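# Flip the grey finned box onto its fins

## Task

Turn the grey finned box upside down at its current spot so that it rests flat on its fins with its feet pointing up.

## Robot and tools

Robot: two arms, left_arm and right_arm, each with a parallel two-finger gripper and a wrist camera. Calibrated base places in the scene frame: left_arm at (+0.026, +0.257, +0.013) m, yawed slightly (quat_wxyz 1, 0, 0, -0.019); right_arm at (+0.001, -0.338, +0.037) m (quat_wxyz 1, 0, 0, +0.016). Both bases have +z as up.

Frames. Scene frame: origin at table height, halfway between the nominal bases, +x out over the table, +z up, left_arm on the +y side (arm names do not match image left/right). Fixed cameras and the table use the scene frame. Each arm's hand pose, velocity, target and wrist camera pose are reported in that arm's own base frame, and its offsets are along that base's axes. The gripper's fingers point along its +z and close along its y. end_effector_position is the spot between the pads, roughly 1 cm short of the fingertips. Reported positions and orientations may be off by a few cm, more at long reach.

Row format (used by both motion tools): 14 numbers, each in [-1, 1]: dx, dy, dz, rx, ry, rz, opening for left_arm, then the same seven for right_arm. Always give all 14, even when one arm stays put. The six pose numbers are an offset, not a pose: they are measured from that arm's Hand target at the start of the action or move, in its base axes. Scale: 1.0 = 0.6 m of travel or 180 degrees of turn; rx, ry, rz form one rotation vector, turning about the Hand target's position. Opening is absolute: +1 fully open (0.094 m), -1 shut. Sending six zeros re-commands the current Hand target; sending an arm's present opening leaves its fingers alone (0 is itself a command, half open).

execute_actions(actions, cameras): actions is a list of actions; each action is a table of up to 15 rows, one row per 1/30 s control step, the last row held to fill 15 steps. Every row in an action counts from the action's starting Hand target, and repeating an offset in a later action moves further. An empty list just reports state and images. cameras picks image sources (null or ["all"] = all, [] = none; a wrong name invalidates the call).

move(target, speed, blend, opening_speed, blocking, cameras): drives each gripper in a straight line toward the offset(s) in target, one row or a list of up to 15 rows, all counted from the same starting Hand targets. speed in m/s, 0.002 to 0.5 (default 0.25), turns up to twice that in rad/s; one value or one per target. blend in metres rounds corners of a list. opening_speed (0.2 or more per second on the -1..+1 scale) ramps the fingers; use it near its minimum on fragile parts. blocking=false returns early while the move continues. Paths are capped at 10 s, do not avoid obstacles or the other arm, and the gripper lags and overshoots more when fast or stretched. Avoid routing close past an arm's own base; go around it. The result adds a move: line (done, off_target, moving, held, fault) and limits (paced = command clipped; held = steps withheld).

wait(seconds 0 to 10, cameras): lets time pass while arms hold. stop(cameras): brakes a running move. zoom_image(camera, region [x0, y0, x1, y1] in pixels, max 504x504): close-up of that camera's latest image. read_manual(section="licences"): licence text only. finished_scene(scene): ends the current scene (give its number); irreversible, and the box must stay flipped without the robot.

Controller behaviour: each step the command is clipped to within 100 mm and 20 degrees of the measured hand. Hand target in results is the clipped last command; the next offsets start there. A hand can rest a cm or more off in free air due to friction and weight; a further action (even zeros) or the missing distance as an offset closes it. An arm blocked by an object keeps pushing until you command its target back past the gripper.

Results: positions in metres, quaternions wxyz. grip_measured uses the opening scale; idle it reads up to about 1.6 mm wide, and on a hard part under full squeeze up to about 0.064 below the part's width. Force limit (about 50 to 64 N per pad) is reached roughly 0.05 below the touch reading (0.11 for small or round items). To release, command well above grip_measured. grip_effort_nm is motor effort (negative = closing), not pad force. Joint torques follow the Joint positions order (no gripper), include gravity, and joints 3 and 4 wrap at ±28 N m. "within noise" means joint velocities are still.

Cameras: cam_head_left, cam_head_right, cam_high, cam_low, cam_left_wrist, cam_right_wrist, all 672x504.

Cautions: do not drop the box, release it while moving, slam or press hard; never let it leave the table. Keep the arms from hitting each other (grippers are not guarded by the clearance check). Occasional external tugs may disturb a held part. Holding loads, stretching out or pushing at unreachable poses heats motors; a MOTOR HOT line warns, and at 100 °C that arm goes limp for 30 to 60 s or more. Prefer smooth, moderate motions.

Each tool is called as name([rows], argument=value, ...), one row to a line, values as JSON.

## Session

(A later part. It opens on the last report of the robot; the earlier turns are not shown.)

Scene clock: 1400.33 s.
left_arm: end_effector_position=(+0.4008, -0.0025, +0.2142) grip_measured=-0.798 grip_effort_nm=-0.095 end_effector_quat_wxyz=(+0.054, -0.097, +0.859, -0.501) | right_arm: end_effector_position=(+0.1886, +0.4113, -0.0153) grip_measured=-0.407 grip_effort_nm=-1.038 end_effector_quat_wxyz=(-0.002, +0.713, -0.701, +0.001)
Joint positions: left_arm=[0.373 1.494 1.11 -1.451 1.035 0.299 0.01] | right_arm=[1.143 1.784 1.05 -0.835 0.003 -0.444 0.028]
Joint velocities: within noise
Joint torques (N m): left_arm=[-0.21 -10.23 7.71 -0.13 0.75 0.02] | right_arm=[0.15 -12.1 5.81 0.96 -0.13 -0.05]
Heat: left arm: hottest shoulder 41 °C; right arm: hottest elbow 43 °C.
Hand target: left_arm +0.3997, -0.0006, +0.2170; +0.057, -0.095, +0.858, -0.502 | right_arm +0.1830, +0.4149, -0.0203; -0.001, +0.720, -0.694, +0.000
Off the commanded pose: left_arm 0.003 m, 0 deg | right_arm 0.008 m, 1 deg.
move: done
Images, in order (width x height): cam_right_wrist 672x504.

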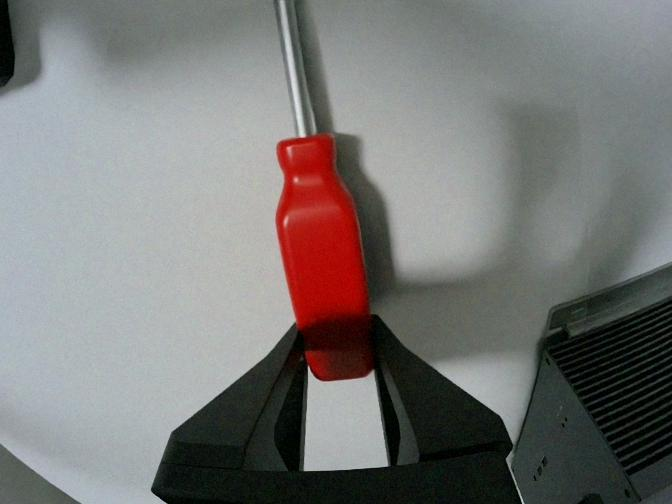

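move([
  [0,0,0,0,0,0,-0.8, 0,0,0.18,0,0,0,-0.75],
  [0,0,0,0,0,0,-0.8, -0.105,-0.19,0.19,0,0,-0.444,-0.75],
], speed=0.2, blend=0.03)

Scene clock: 1413.77 s.
left_arm: end_effector_position=(+0.4008, -0.0025, +0.2142) grip_measured=-0.798 grip_effort_nm=-0.095 end_effector_quat_wxyz=(+0.054, -0.097, +0.859, -0.501) | right_arm: end_effector_position=(+0.1240, +0.2982, +0.0875) grip_measured=-0.407 grip_effort_nm=-1.043 end_effector_quat_wxyz=(-0.004, -0.104, +0.995, -0.006)
Joint positions: left_arm=[0.373 1.494 1.11 -1.451 1.035 0.299 0.01] | right_arm=[1.178 1.31 0.818 -1.092 -0.001 0.97 0.028]
Joint velocities: within noise
Joint torques (N m): left_arm=[-0.26 -10.4 7.75 -0.16 0.77 0.03] | right_arm=[0.5 -8.35 7.09 0.05 0.11 0]
Heat: left arm: hottest elbow 41 °C; right arm: hottest elbow 43 °C.
Hand target: left_arm +0.3997, -0.0006, +0.2170; +0.057, -0.095, +0.858, -0.502 | right_arm +0.1200, +0.3008, +0.0936; +0.000, -0.107, +0.994, -0.001
Off the commanded pose: left_arm 0.003 m, 0 deg | right_arm 0.008 m, 1 deg.
move: done

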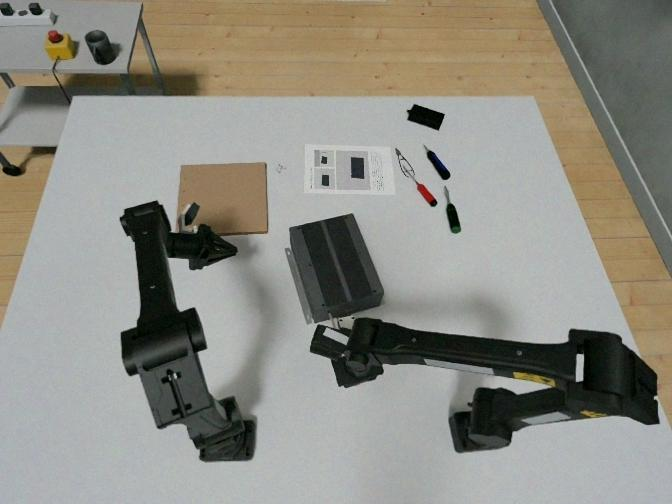

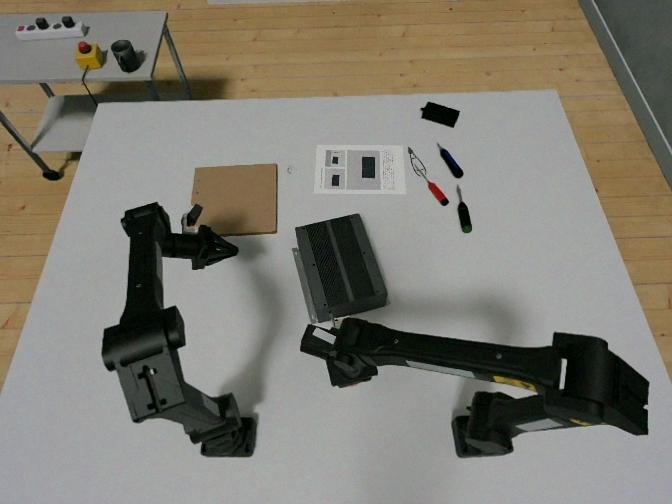

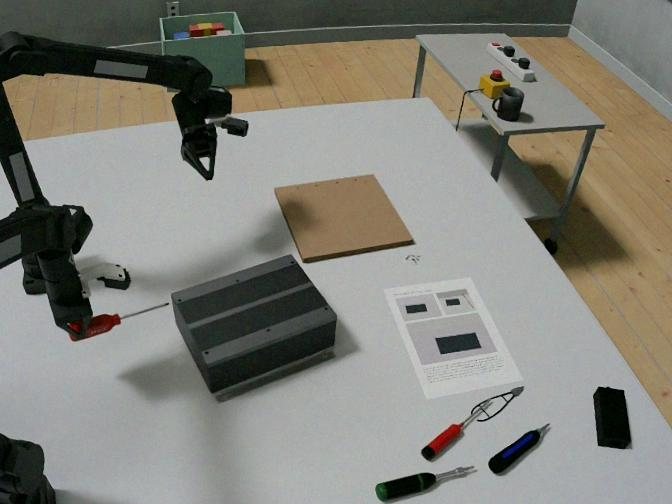

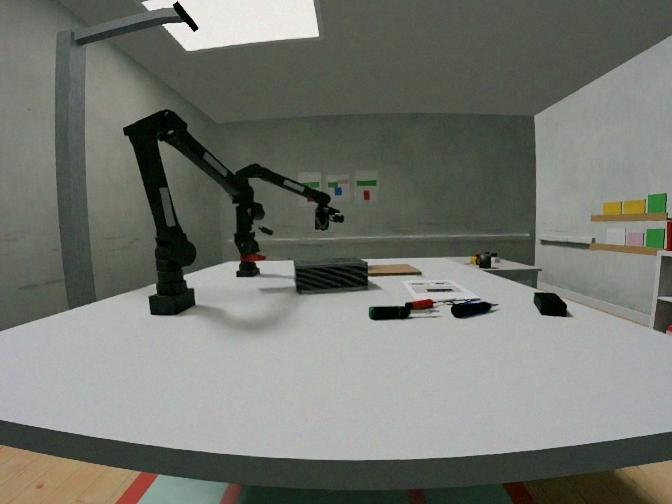

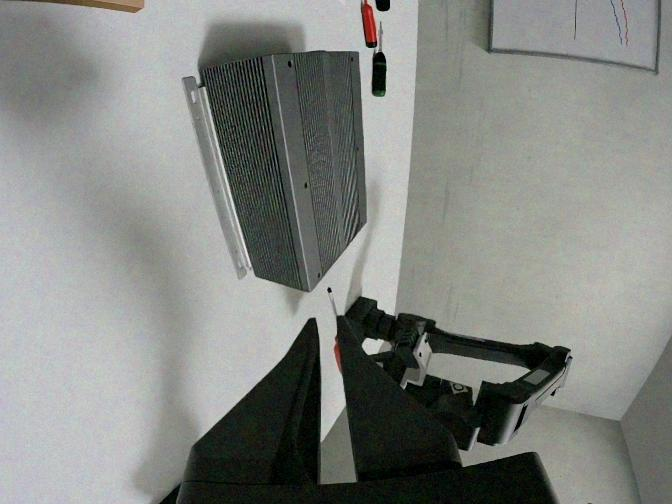

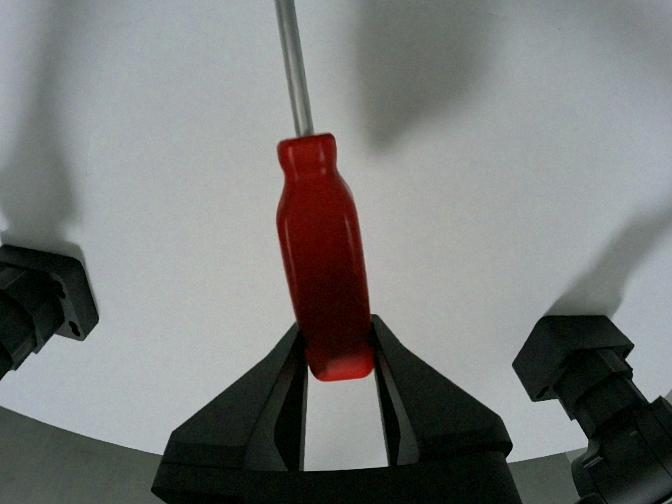

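move(target=[0,0,0,0,0,0,-0.8, 0.0183,-0.053,-0.096,-0.0088,0.035,0,-0.75], speed=0.15, cameras=["cam_low","cam_high","cam_left_wrist","cam_right_wrist"])

zoom_image(camera="cam_high", region=[40, 240, 340, 420])

zoom_image(camera="cam_left_wrist", region=[230, 230, 400, 400])

zoom_image(camera="cam_low", region=[215, 235, 375, 305])

Scene clock: 1474.50 s.
left_arm: end_effector_position=(+0.4008, -0.0025, +0.2142) grip_measured=-0.798 grip_effort_nm=-0.100 end_effector_quat_wxyz=(+0.054, -0.097, +0.859, -0.501) | right_arm: end_effector_position=(+0.1251, +0.2655, +0.0353) grip_measured=-0.407 grip_effort_nm=-1.043 end_effector_quat_wxyz=(-0.058, -0.108, +0.992, -0.016)
Joint positions: left_arm=[0.373 1.494 1.11 -1.451 1.035 0.299 0.01] | right_arm=[1.086 1.375 0.711 -0.997 -0.079 0.865 0.028]
Joint velocities: within noise
Joint torques (N m): left_arm=[-0.21 -10.34 7.71 -0.13 0.77 0.02] | right_arm=[-1.85 -6.89 6.48 0.7 -0.14 -0.03]
Heat: left arm: hottest elbow 41 °C; right arm: hottest elbow 41 °C.
Hand target: left_arm +0.3997, -0.0006, +0.2170; +0.057, -0.095, +0.858, -0.502 | right_arm +0.1310, +0.2690, +0.0360; -0.056, -0.107, +0.993, -0.009
Off the commanded pose: left_arm 0.003 m, 0 deg | right_arm 0.007 m, 1 deg.
move: done
Images, in order (width x height): cam_high 672x504, cam_low 672x504, cam_left_wrist 672x504, cam_right_wrist 672x504.

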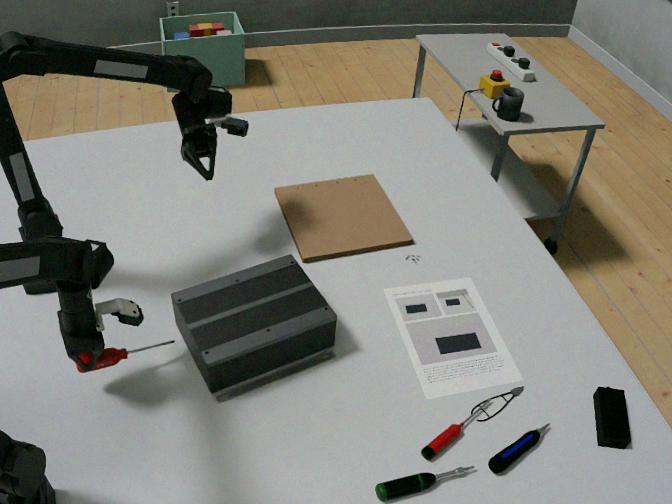

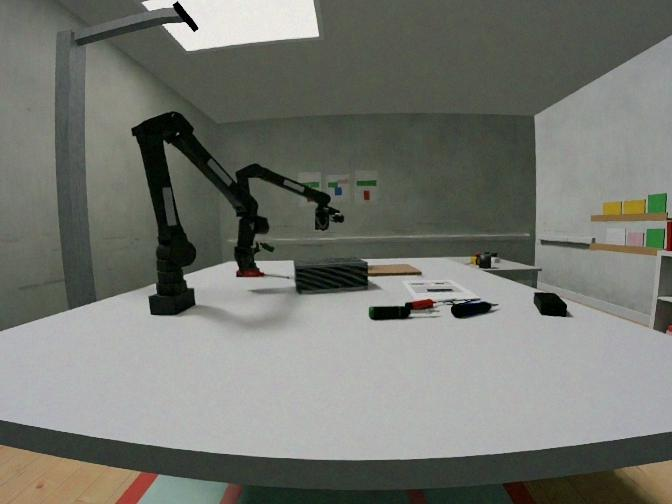

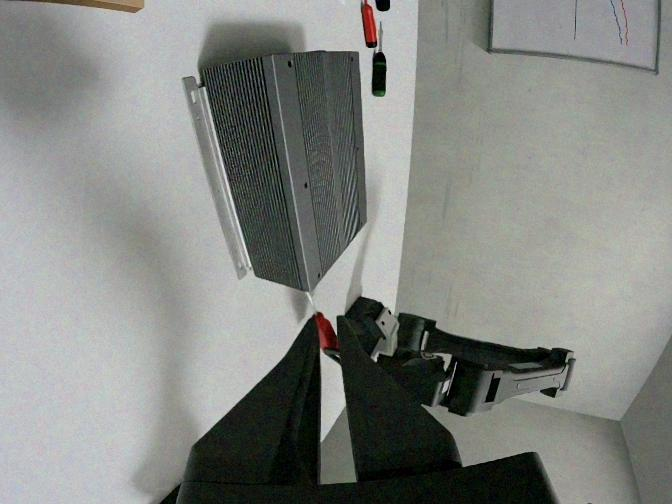

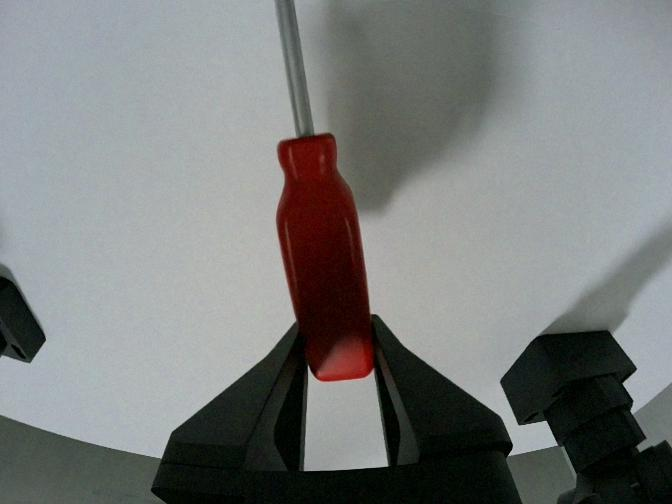

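Scaled by 1.680.

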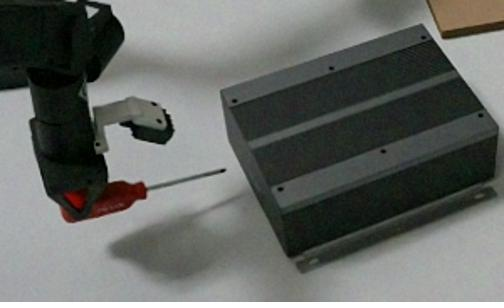

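Scaled by 2.965 from the camera's 672x504 image, which has a finer 960x720 frame.

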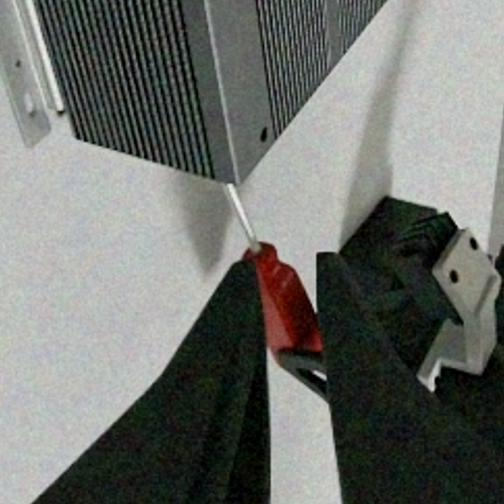

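Scaled by 3.150.

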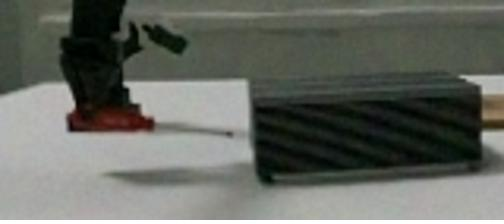

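move(target=[0,0,0,0,0,0,-0.8, 0.0,0.0,-0.064,0,0,0,-0.75], speed=0.1, cameras=["cam_low","cam_high","cam_left_wrist"])

zoom_image(camera="cam_high", region=[40, 240, 340, 420])

zoom_image(camera="cam_left_wrist", region=[230, 230, 400, 400])

zoom_image(camera="cam_low", region=[215, 235, 375, 305])

Scene clock: 1486.57 s.
left_arm: end_effector_position=(+0.4008, -0.0025, +0.2142) grip_measured=-0.798 grip_effort_nm=-0.095 end_effector_quat_wxyz=(+0.054, -0.097, +0.859, -0.501) | right_arm: end_effector_position=(+0.1264, +0.2679, -0.0008) grip_measured=-0.407 grip_effort_nm=-1.038 end_effector_quat_wxyz=(-0.056, -0.109, +0.992, -0.012)
Joint positions: left_arm=[0.373 1.494 1.11 -1.451 1.035 0.299 0.01] | right_arm=[1.086 1.458 0.67 -0.865 -0.079 0.864 0.028]
Joint velocities: within noise
Joint torques (N m): left_arm=[-0.15 -10.34 7.71 -0.13 0.76 0.01] | right_arm=[-1.79 -6.01 5.74 0.72 -0.14 -0.12]
Heat: left arm: hottest elbow 42 °C; right arm: hottest elbow 40 °C.
Hand target: left_arm +0.3997, -0.0006, +0.2170; +0.057, -0.095, +0.858, -0.502 | right_arm +0.1311, +0.2691, -0.0023; -0.056, -0.106, +0.993, -0.009
Off the commanded pose: left_arm 0.003 m, 0 deg | right_arm 0.005 m, 0 deg.
move: done
Images, in order (width x height): cam_high 672x504, cam_low 672x504, cam_left_wrist 672x504.

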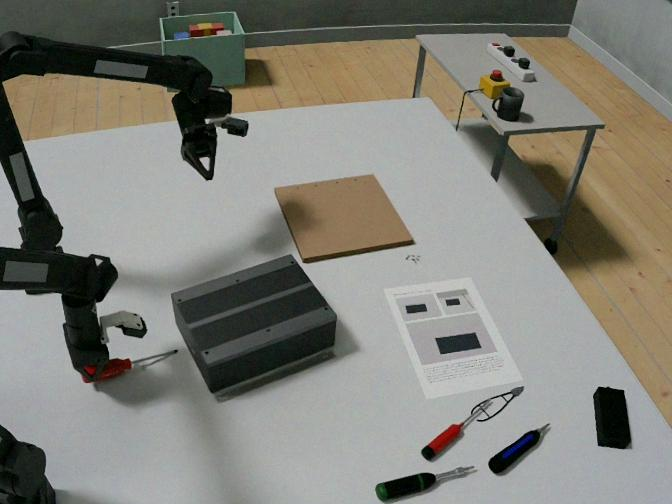

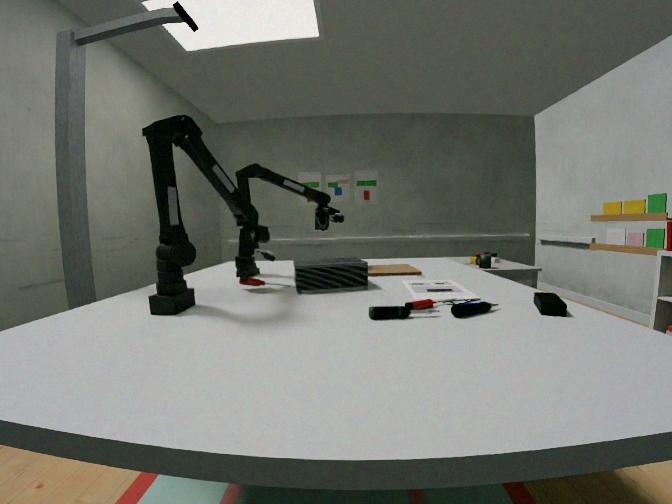

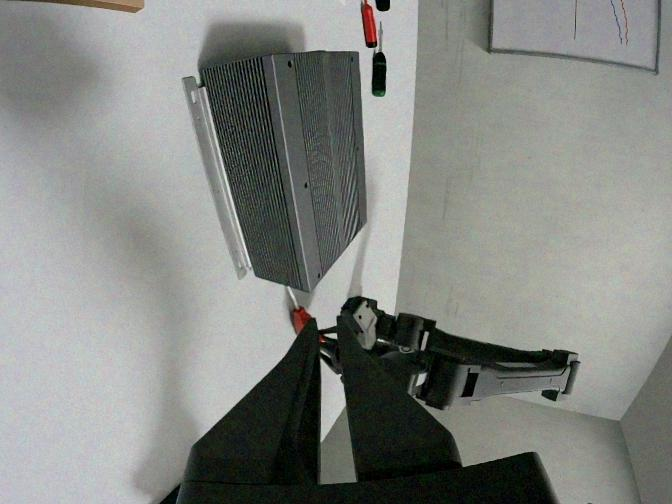

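Scaled by 1.680.

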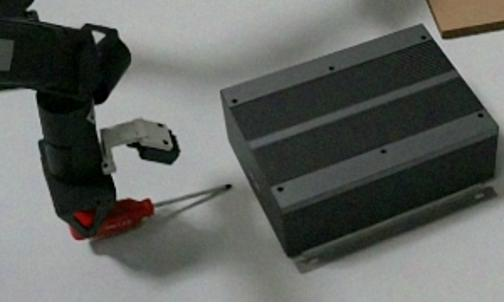

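Scaled by 2.965 from the camera's 672x504 image, which has a finer 960x720 frame.

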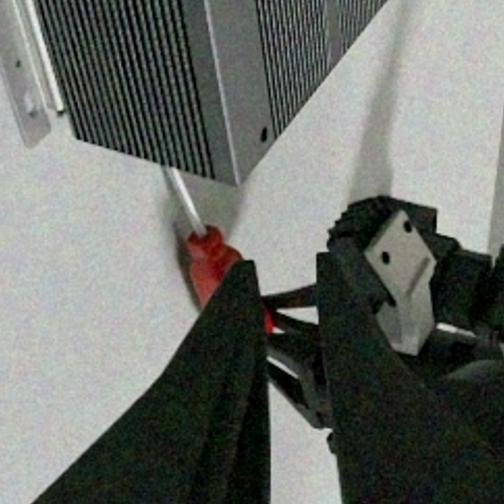

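Scaled by 3.150.

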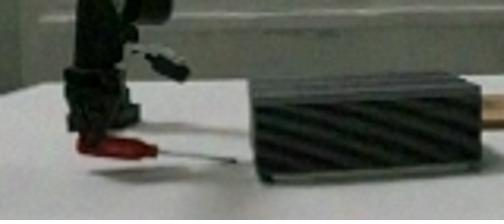

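move([
  [0,0,0,0,0,0,-0.8, 0.01,0.003,-0.007,0,0,0,-0.75],
  [0,0,0,0,0,0,-0.8, 0.125,0.033,-0.007,0,0,0,-0.75],
], speed=0.06, blend=0.003, cameras=["cam_low","cam_high","cam_left_wrist","cam_right_wrist"])

zoom_image(camera="cam_high", region=[40, 240, 340, 420])

zoom_image(camera="cam_low", region=[215, 235, 375, 305])

Scene clock: 1499.07 s.
left_arm: end_effector_position=(+0.4008, -0.0025, +0.2142) grip_measured=-0.798 grip_effort_nm=-0.100 end_effector_quat_wxyz=(+0.054, -0.097, +0.859, -0.501) | right_arm: end_effector_position=(+0.1881, +0.2776, -0.0126) grip_measured=-0.410 grip_effort_nm=-1.038 end_effector_quat_wxyz=(-0.065, -0.111, +0.991, -0.018)
Joint positions: left_arm=[0.373 1.494 1.11 -1.451 1.035 0.299 0.01] | right_arm=[0.94 1.596 0.788 -0.877 -0.071 0.712 0.028]
Joint velocities: within noise
Joint torques (N m): left_arm=[-0.26 -10.29 7.75 -0.13 0.76 0.03] | right_arm=[-1.9 -8.47 8.25 0.18 0.11 -0.07]
Heat: left arm: hottest elbow 42 °C; right arm: hottest elbow 40 °C.
Hand target: left_arm +0.3997, -0.0006, +0.2170; +0.057, -0.095, +0.858, -0.502 | right_arm +0.2059, +0.2888, -0.0065; -0.056, -0.107, +0.993, -0.009
Off the commanded pose: left_arm 0.003 m, 0 deg | right_arm 0.022 m, 2 deg.
move: off_target (right_arm)
Images, in order (width x height): cam_high 672x504, cam_low 672x504, cam_left_wrist 672x504, cam_right_wrist 672x504.

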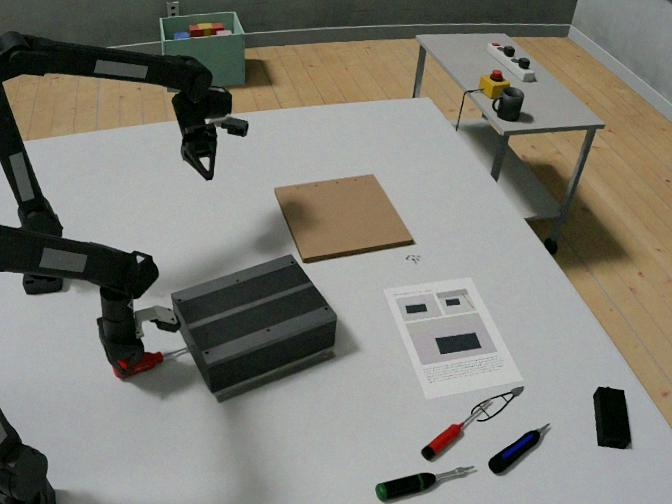

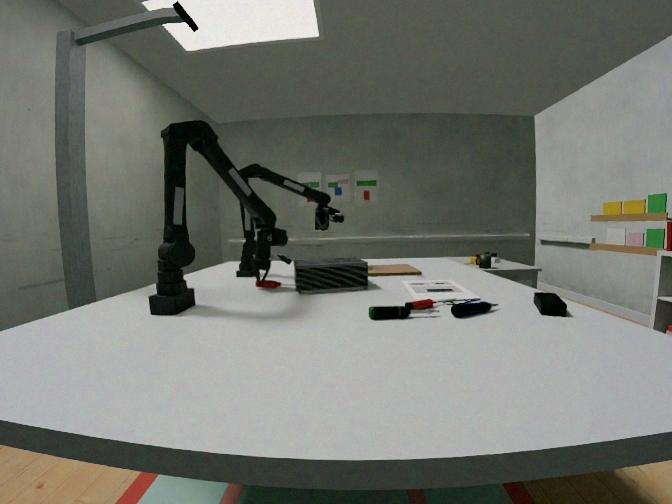

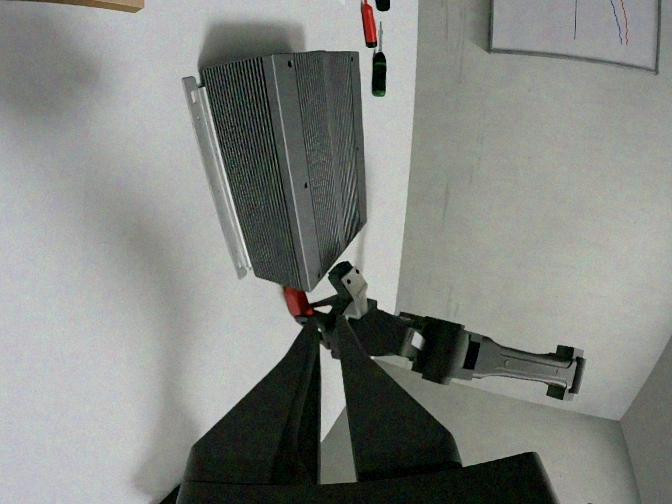

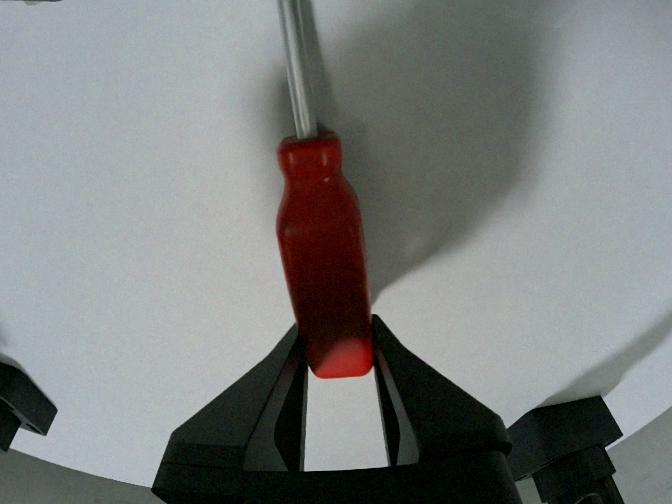

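Scaled by 1.680.

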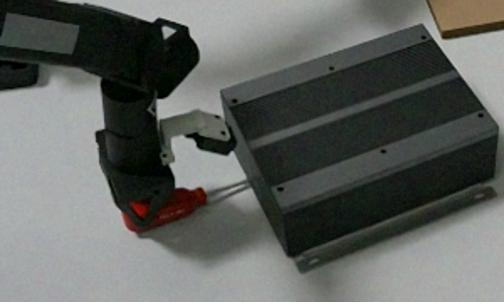

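Scaled by 3.150.

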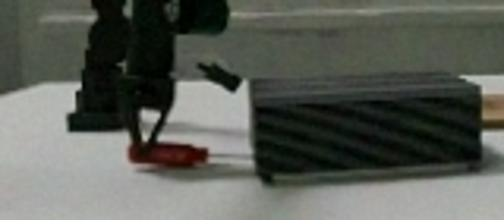

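move([
  [0,0,0,0,0,0,-0.8, 0,0,0,0,0,0,0.0],
  [0,0,0,0,0,0,-0.8, -0.01,-0.012,0,0.0408,-0.1615,0,0.0],
  [0,0,0,0,0,0,-0.8, -0.01,-0.012,0,0.0408,-0.1615,0,-0.75],
], speed=0.15, opening_speed=0.8, cameras=["cam_low","cam_high","cam_left_wrist","cam_right_wrist"])

zoom_image(camera="cam_high", region=[40, 240, 340, 420])

zoom_image(camera="cam_low", region=[215, 235, 375, 305])

Scene clock: 1539.43 s.
left_arm: end_effector_position=(+0.4008, -0.0025, +0.2142) grip_measured=-0.798 grip_effort_nm=-0.100 end_effector_quat_wxyz=(+0.054, -0.097, +0.859, -0.501) | right_arm: end_effector_position=(+0.2014, +0.2752, -0.0111) grip_measured=-0.409 grip_effort_nm=-1.038 end_effector_quat_wxyz=(+0.194, -0.104, +0.975, +0.017)
Joint positions: left_arm=[0.373 1.494 1.11 -1.451 1.035 0.299 0.01] | right_arm=[1.092 1.43 0.545 -0.434 0.304 0.841 0.028]
Joint velocities: within noise
Joint torques (N m): left_arm=[-0.21 -10.29 7.77 -0.13 0.76 0.01] | right_arm=[0.09 -8.06 5.37 1.32 0.36 0.06]
Heat: left arm: hottest elbow 42 °C; right arm: hottest elbow 40 °C.
Hand target: left_arm +0.3997, -0.0006, +0.2170; +0.057, -0.095, +0.858, -0.502 | right_arm +0.1999, +0.2816, -0.0066; +0.202, -0.104, +0.974, +0.028
Off the commanded pose: left_arm 0.003 m, 0 deg | right_arm 0.008 m, 2 deg.
move: done
Images, in order (width x height): cam_high 672x504, cam_low 672x504, cam_left_wrist 672x504, cam_right_wrist 672x504.

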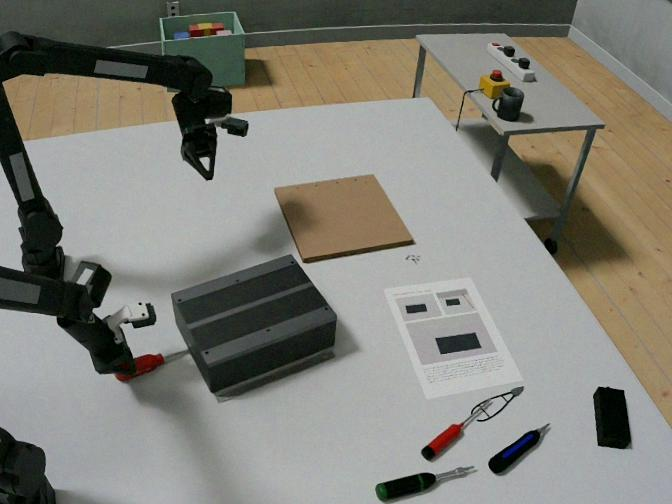

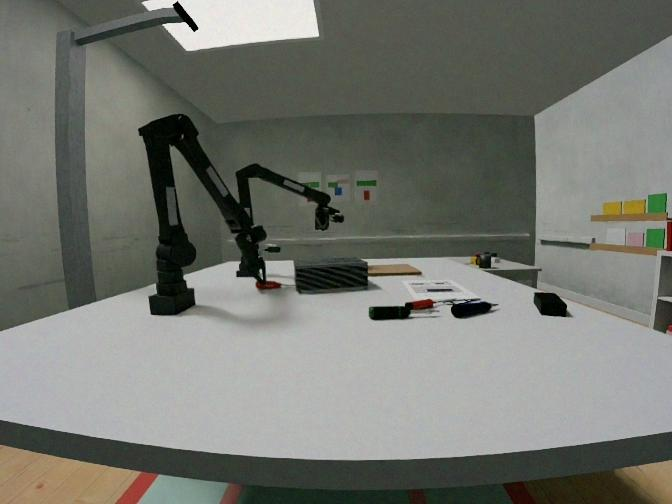

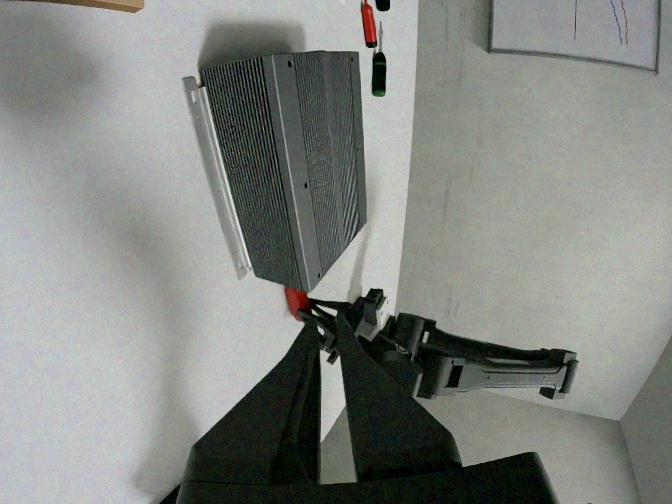

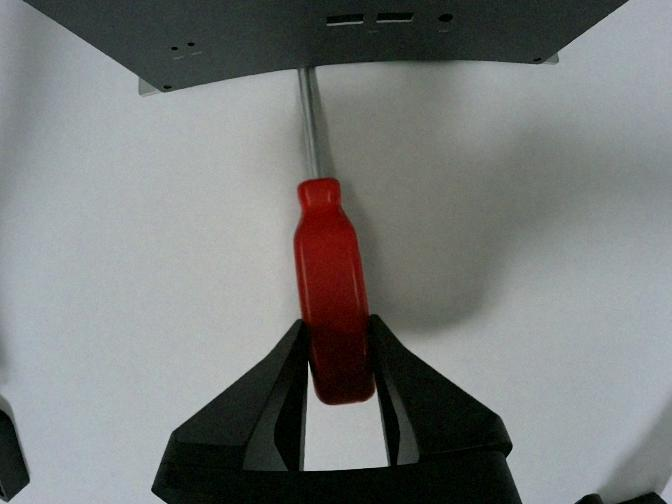

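Scaled by 1.680.

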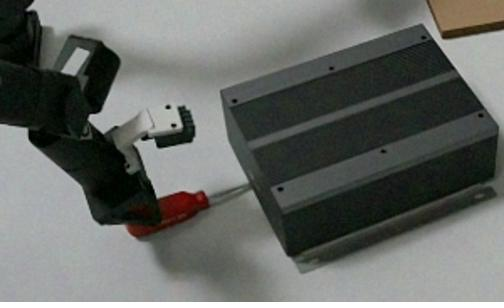

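Scaled by 3.150.

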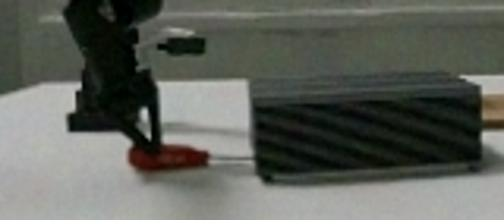

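move(target=[0,0,0,0,0,0,-0.8, 0.07,0.012,0.005,0,0,0,-0.75], speed=0.06, cameras=["cam_low","cam_high","cam_right_wrist"])

zoom_image(camera="cam_high", region=[40, 240, 340, 420])

zoom_image(camera="cam_low", region=[215, 235, 375, 305])

Scene clock: 1548.00 s.
left_arm: end_effector_position=(+0.4008, -0.0025, +0.2142) grip_measured=-0.798 grip_effort_nm=-0.100 end_effector_quat_wxyz=(+0.054, -0.097, +0.859, -0.501) | right_arm: end_effector_position=(+0.2156, +0.2721, -0.0109) grip_measured=-0.410 grip_effort_nm=-1.043 end_effector_quat_wxyz=(+0.186, -0.116, +0.976, +0.018)
Joint positions: left_arm=[0.373 1.494 1.11 -1.451 1.035 0.299 0.01] | right_arm=[1.035 1.437 0.557 -0.429 0.271 0.763 0.028]
Joint velocities: within noise
Joint torques (N m): left_arm=[-0.26 -10.34 7.75 -0.14 0.76 0.03] | right_arm=[-4.19 -4.19 9.29 1.81 0.51 -0.23]
Heat: left arm: hottest elbow 42 °C; right arm: hottest elbow 40 °C.
Hand target: left_arm +0.3997, -0.0006, +0.2170; +0.057, -0.095, +0.858, -0.502 | right_arm +0.2420, +0.2888, -0.0035; +0.202, -0.104, +0.973, +0.028
Off the commanded pose: left_arm 0.003 m, 0 deg | right_arm 0.032 m, 3 deg.
move: off_target (right_arm)
Images, in order (width x height): cam_high 672x504, cam_low 672x504, cam_right_wrist 672x504.

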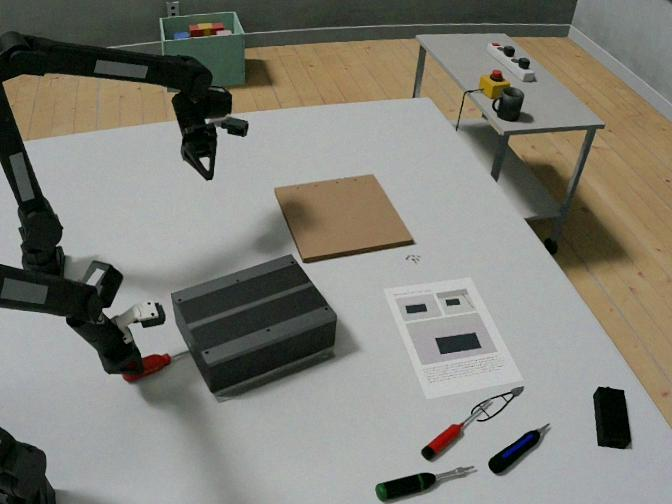

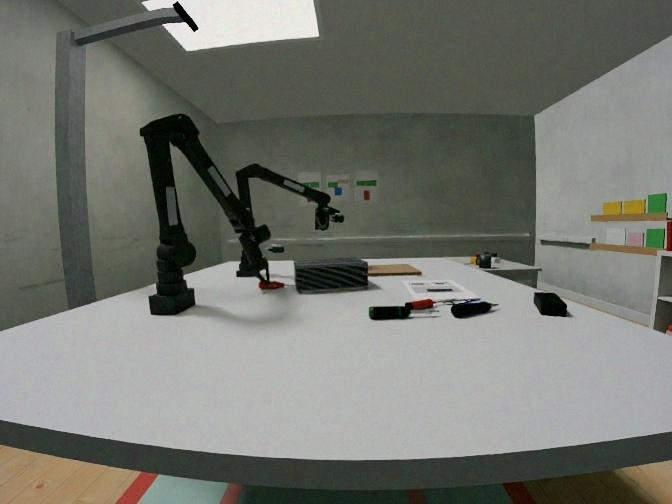

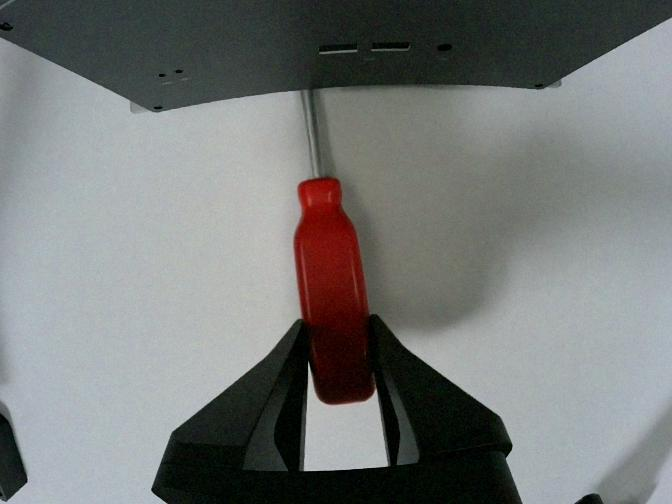

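Scaled by 1.680.

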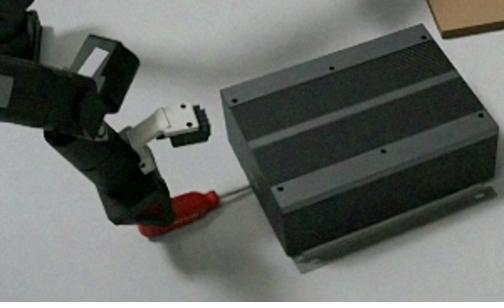

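Scaled by 3.150.

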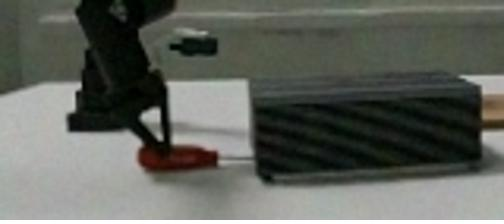

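move([
  [0,0,0,0,0,0,-0.8, -0.03,-0.01,0.02,-0.0083,0.0323,0,-0.75],
  [0,0,0,0,0,0,-0.8, 0.04,0.01,0.016,-0.0083,0.0323,0,-0.75],
], speed=0.06, cameras=["cam_low","cam_high","cam_right_wrist"])

zoom_image(camera="cam_high", region=[40, 240, 340, 420])

zoom_image(camera="cam_low", region=[215, 235, 375, 305])

Scene clock: 1567.17 s.
left_arm: end_effector_position=(+0.4008, -0.0025, +0.2142) grip_measured=-0.798 grip_effort_nm=-0.100 end_effector_quat_wxyz=(+0.054, -0.097, +0.859, -0.501) | right_arm: end_effector_position=(+0.2316, +0.2739, -0.0097) grip_measured=-0.412 grip_effort_nm=-1.038 end_effector_quat_wxyz=(+0.123, -0.123, +0.985, +0.002)
Joint positions: left_arm=[0.373 1.494 1.11 -1.451 1.035 0.299 0.01] | right_arm=[0.956 1.493 0.657 -0.564 0.179 0.691 0.028]
Joint velocities: within noise
Joint torques (N m): left_arm=[-0.26 -10.34 7.72 -0.13 0.76 0.01] | right_arm=[-3.6 -6.95 10.32 1.42 0.71 -0.1]
Heat: left arm: hottest elbow 42 °C; right arm: hottest elbow 42 °C.
Hand target: left_arm +0.3997, -0.0006, +0.2170; +0.057, -0.095, +0.858, -0.502 | right_arm +0.2660, +0.2949, +0.0062; +0.151, -0.105, +0.983, +0.020
Off the commanded pose: left_arm 0.003 m, 0 deg | right_arm 0.043 m, 4 deg.
move: off_target (right_arm)
Images, in order (width x height): cam_high 672x504, cam_low 672x504, cam_right_wrist 672x504.

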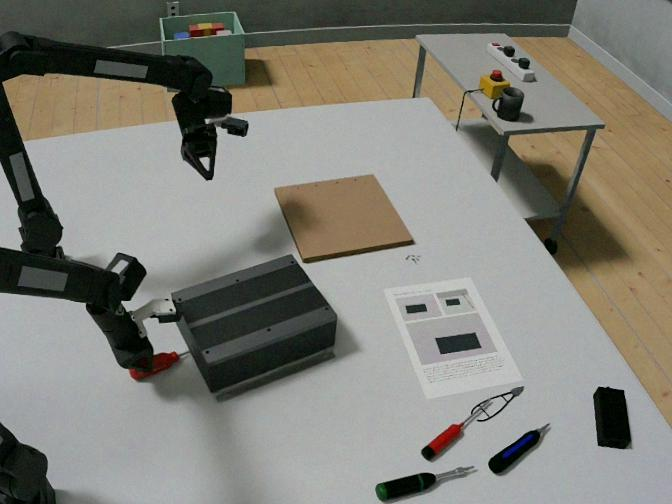

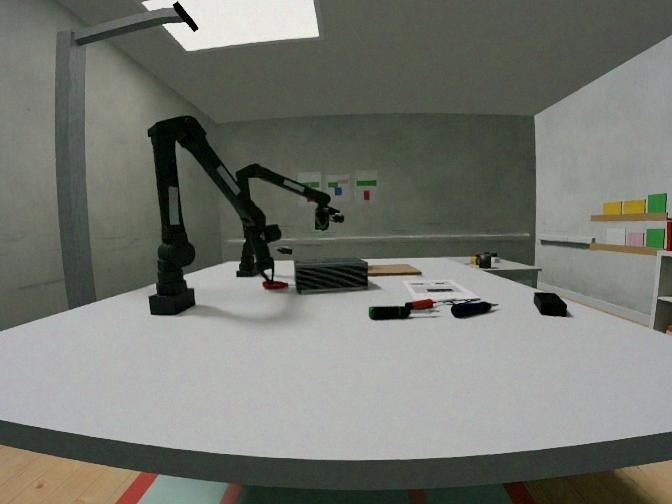

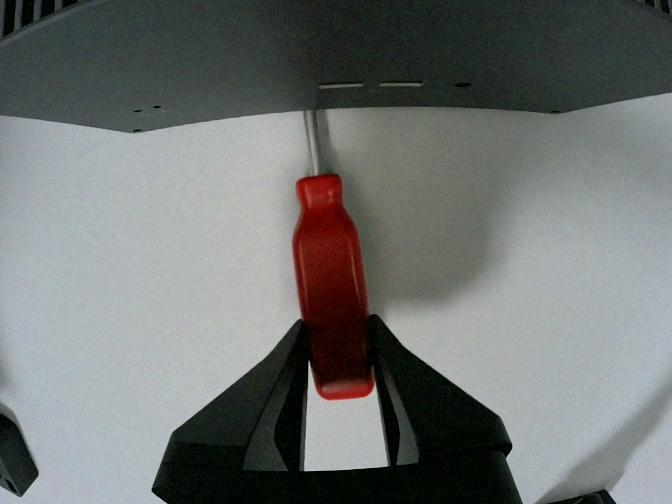

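Scaled by 1.680.

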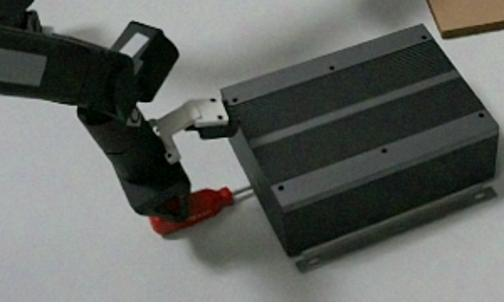

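Scaled by 3.150.

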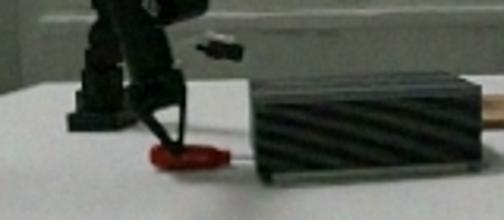

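move(target=[0,0,0,0,0,0,-0.8, -0.045,-0.02,0.06,0,0,0,-0.75], speed=0.06, cameras=["cam_low","cam_high","cam_right_wrist","cam_left_wrist"])

zoom_image(camera="cam_low", region=[215, 235, 375, 305])

zoom_image(camera="cam_left_wrist", region=[170, 60, 390, 310])

Scene clock: 1586.40 s.
left_arm: end_effector_position=(+0.4008, -0.0025, +0.2142) grip_measured=-0.798 grip_effort_nm=-0.100 end_effector_quat_wxyz=(+0.054, -0.097, +0.859, -0.501) | right_arm: end_effector_position=(+0.2262, +0.2653, +0.0155) grip_measured=-0.412 grip_effort_nm=-1.038 end_effector_quat_wxyz=(+0.122, -0.122, +0.985, -0.002)
Joint positions: left_arm=[0.373 1.494 1.11 -1.451 1.035 0.299 0.01] | right_arm=[0.956 1.409 0.661 -0.659 0.183 0.694 0.028]
Joint velocities: within noise
Joint torques (N m): left_arm=[-0.26 -10.29 7.72 -0.16 0.77 0.01] | right_arm=[-0.38 -11.4 8.91 0.49 0.81 0.28]
Heat: left arm: hottest elbow 42 °C; right arm: hottest elbow 45 °C.
Hand target: left_arm +0.3997, -0.0006, +0.2170; +0.057, -0.095, +0.858, -0.502 | right_arm +0.2391, +0.2828, +0.0421; +0.151, -0.105, +0.983, +0.020
Off the commanded pose: left_arm 0.003 m, 0 deg | right_arm 0.034 m, 5 deg.
move: off_target (right_arm)
Images, in order (width x height): cam_high 672x504, cam_low 672x504, cam_left_wrist 672x504, cam_right_wrist 672x504.

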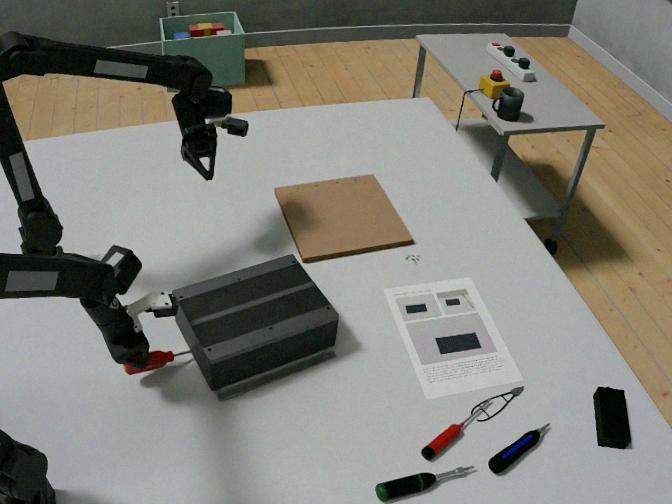

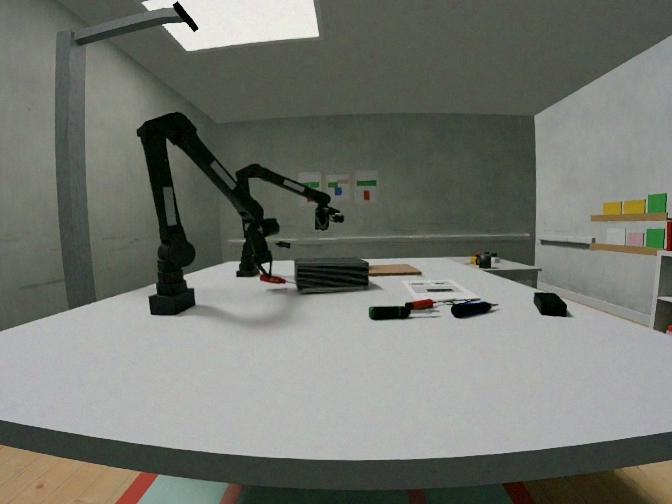

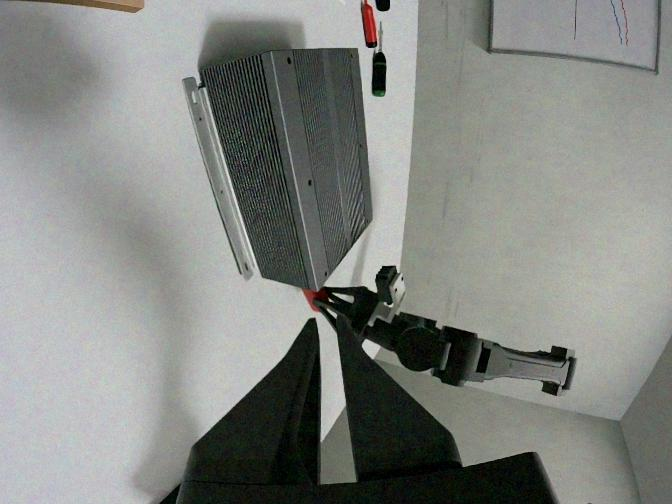

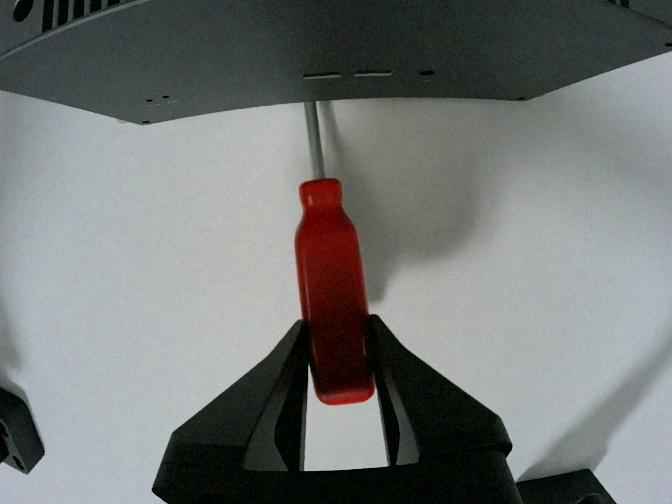

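Scaled by 3.150.

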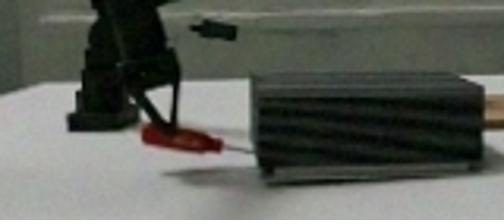

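Scaled by 2.016 from the camera's 672x504 image, which has a finer 960x720 frame.

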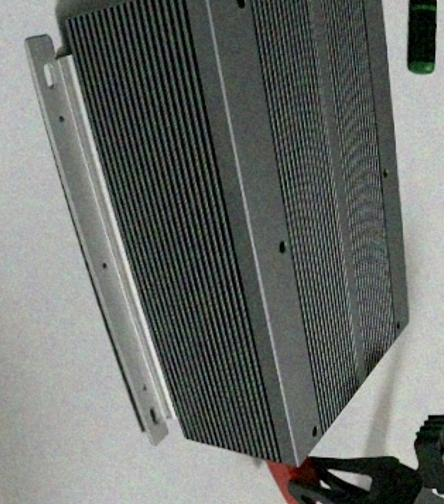

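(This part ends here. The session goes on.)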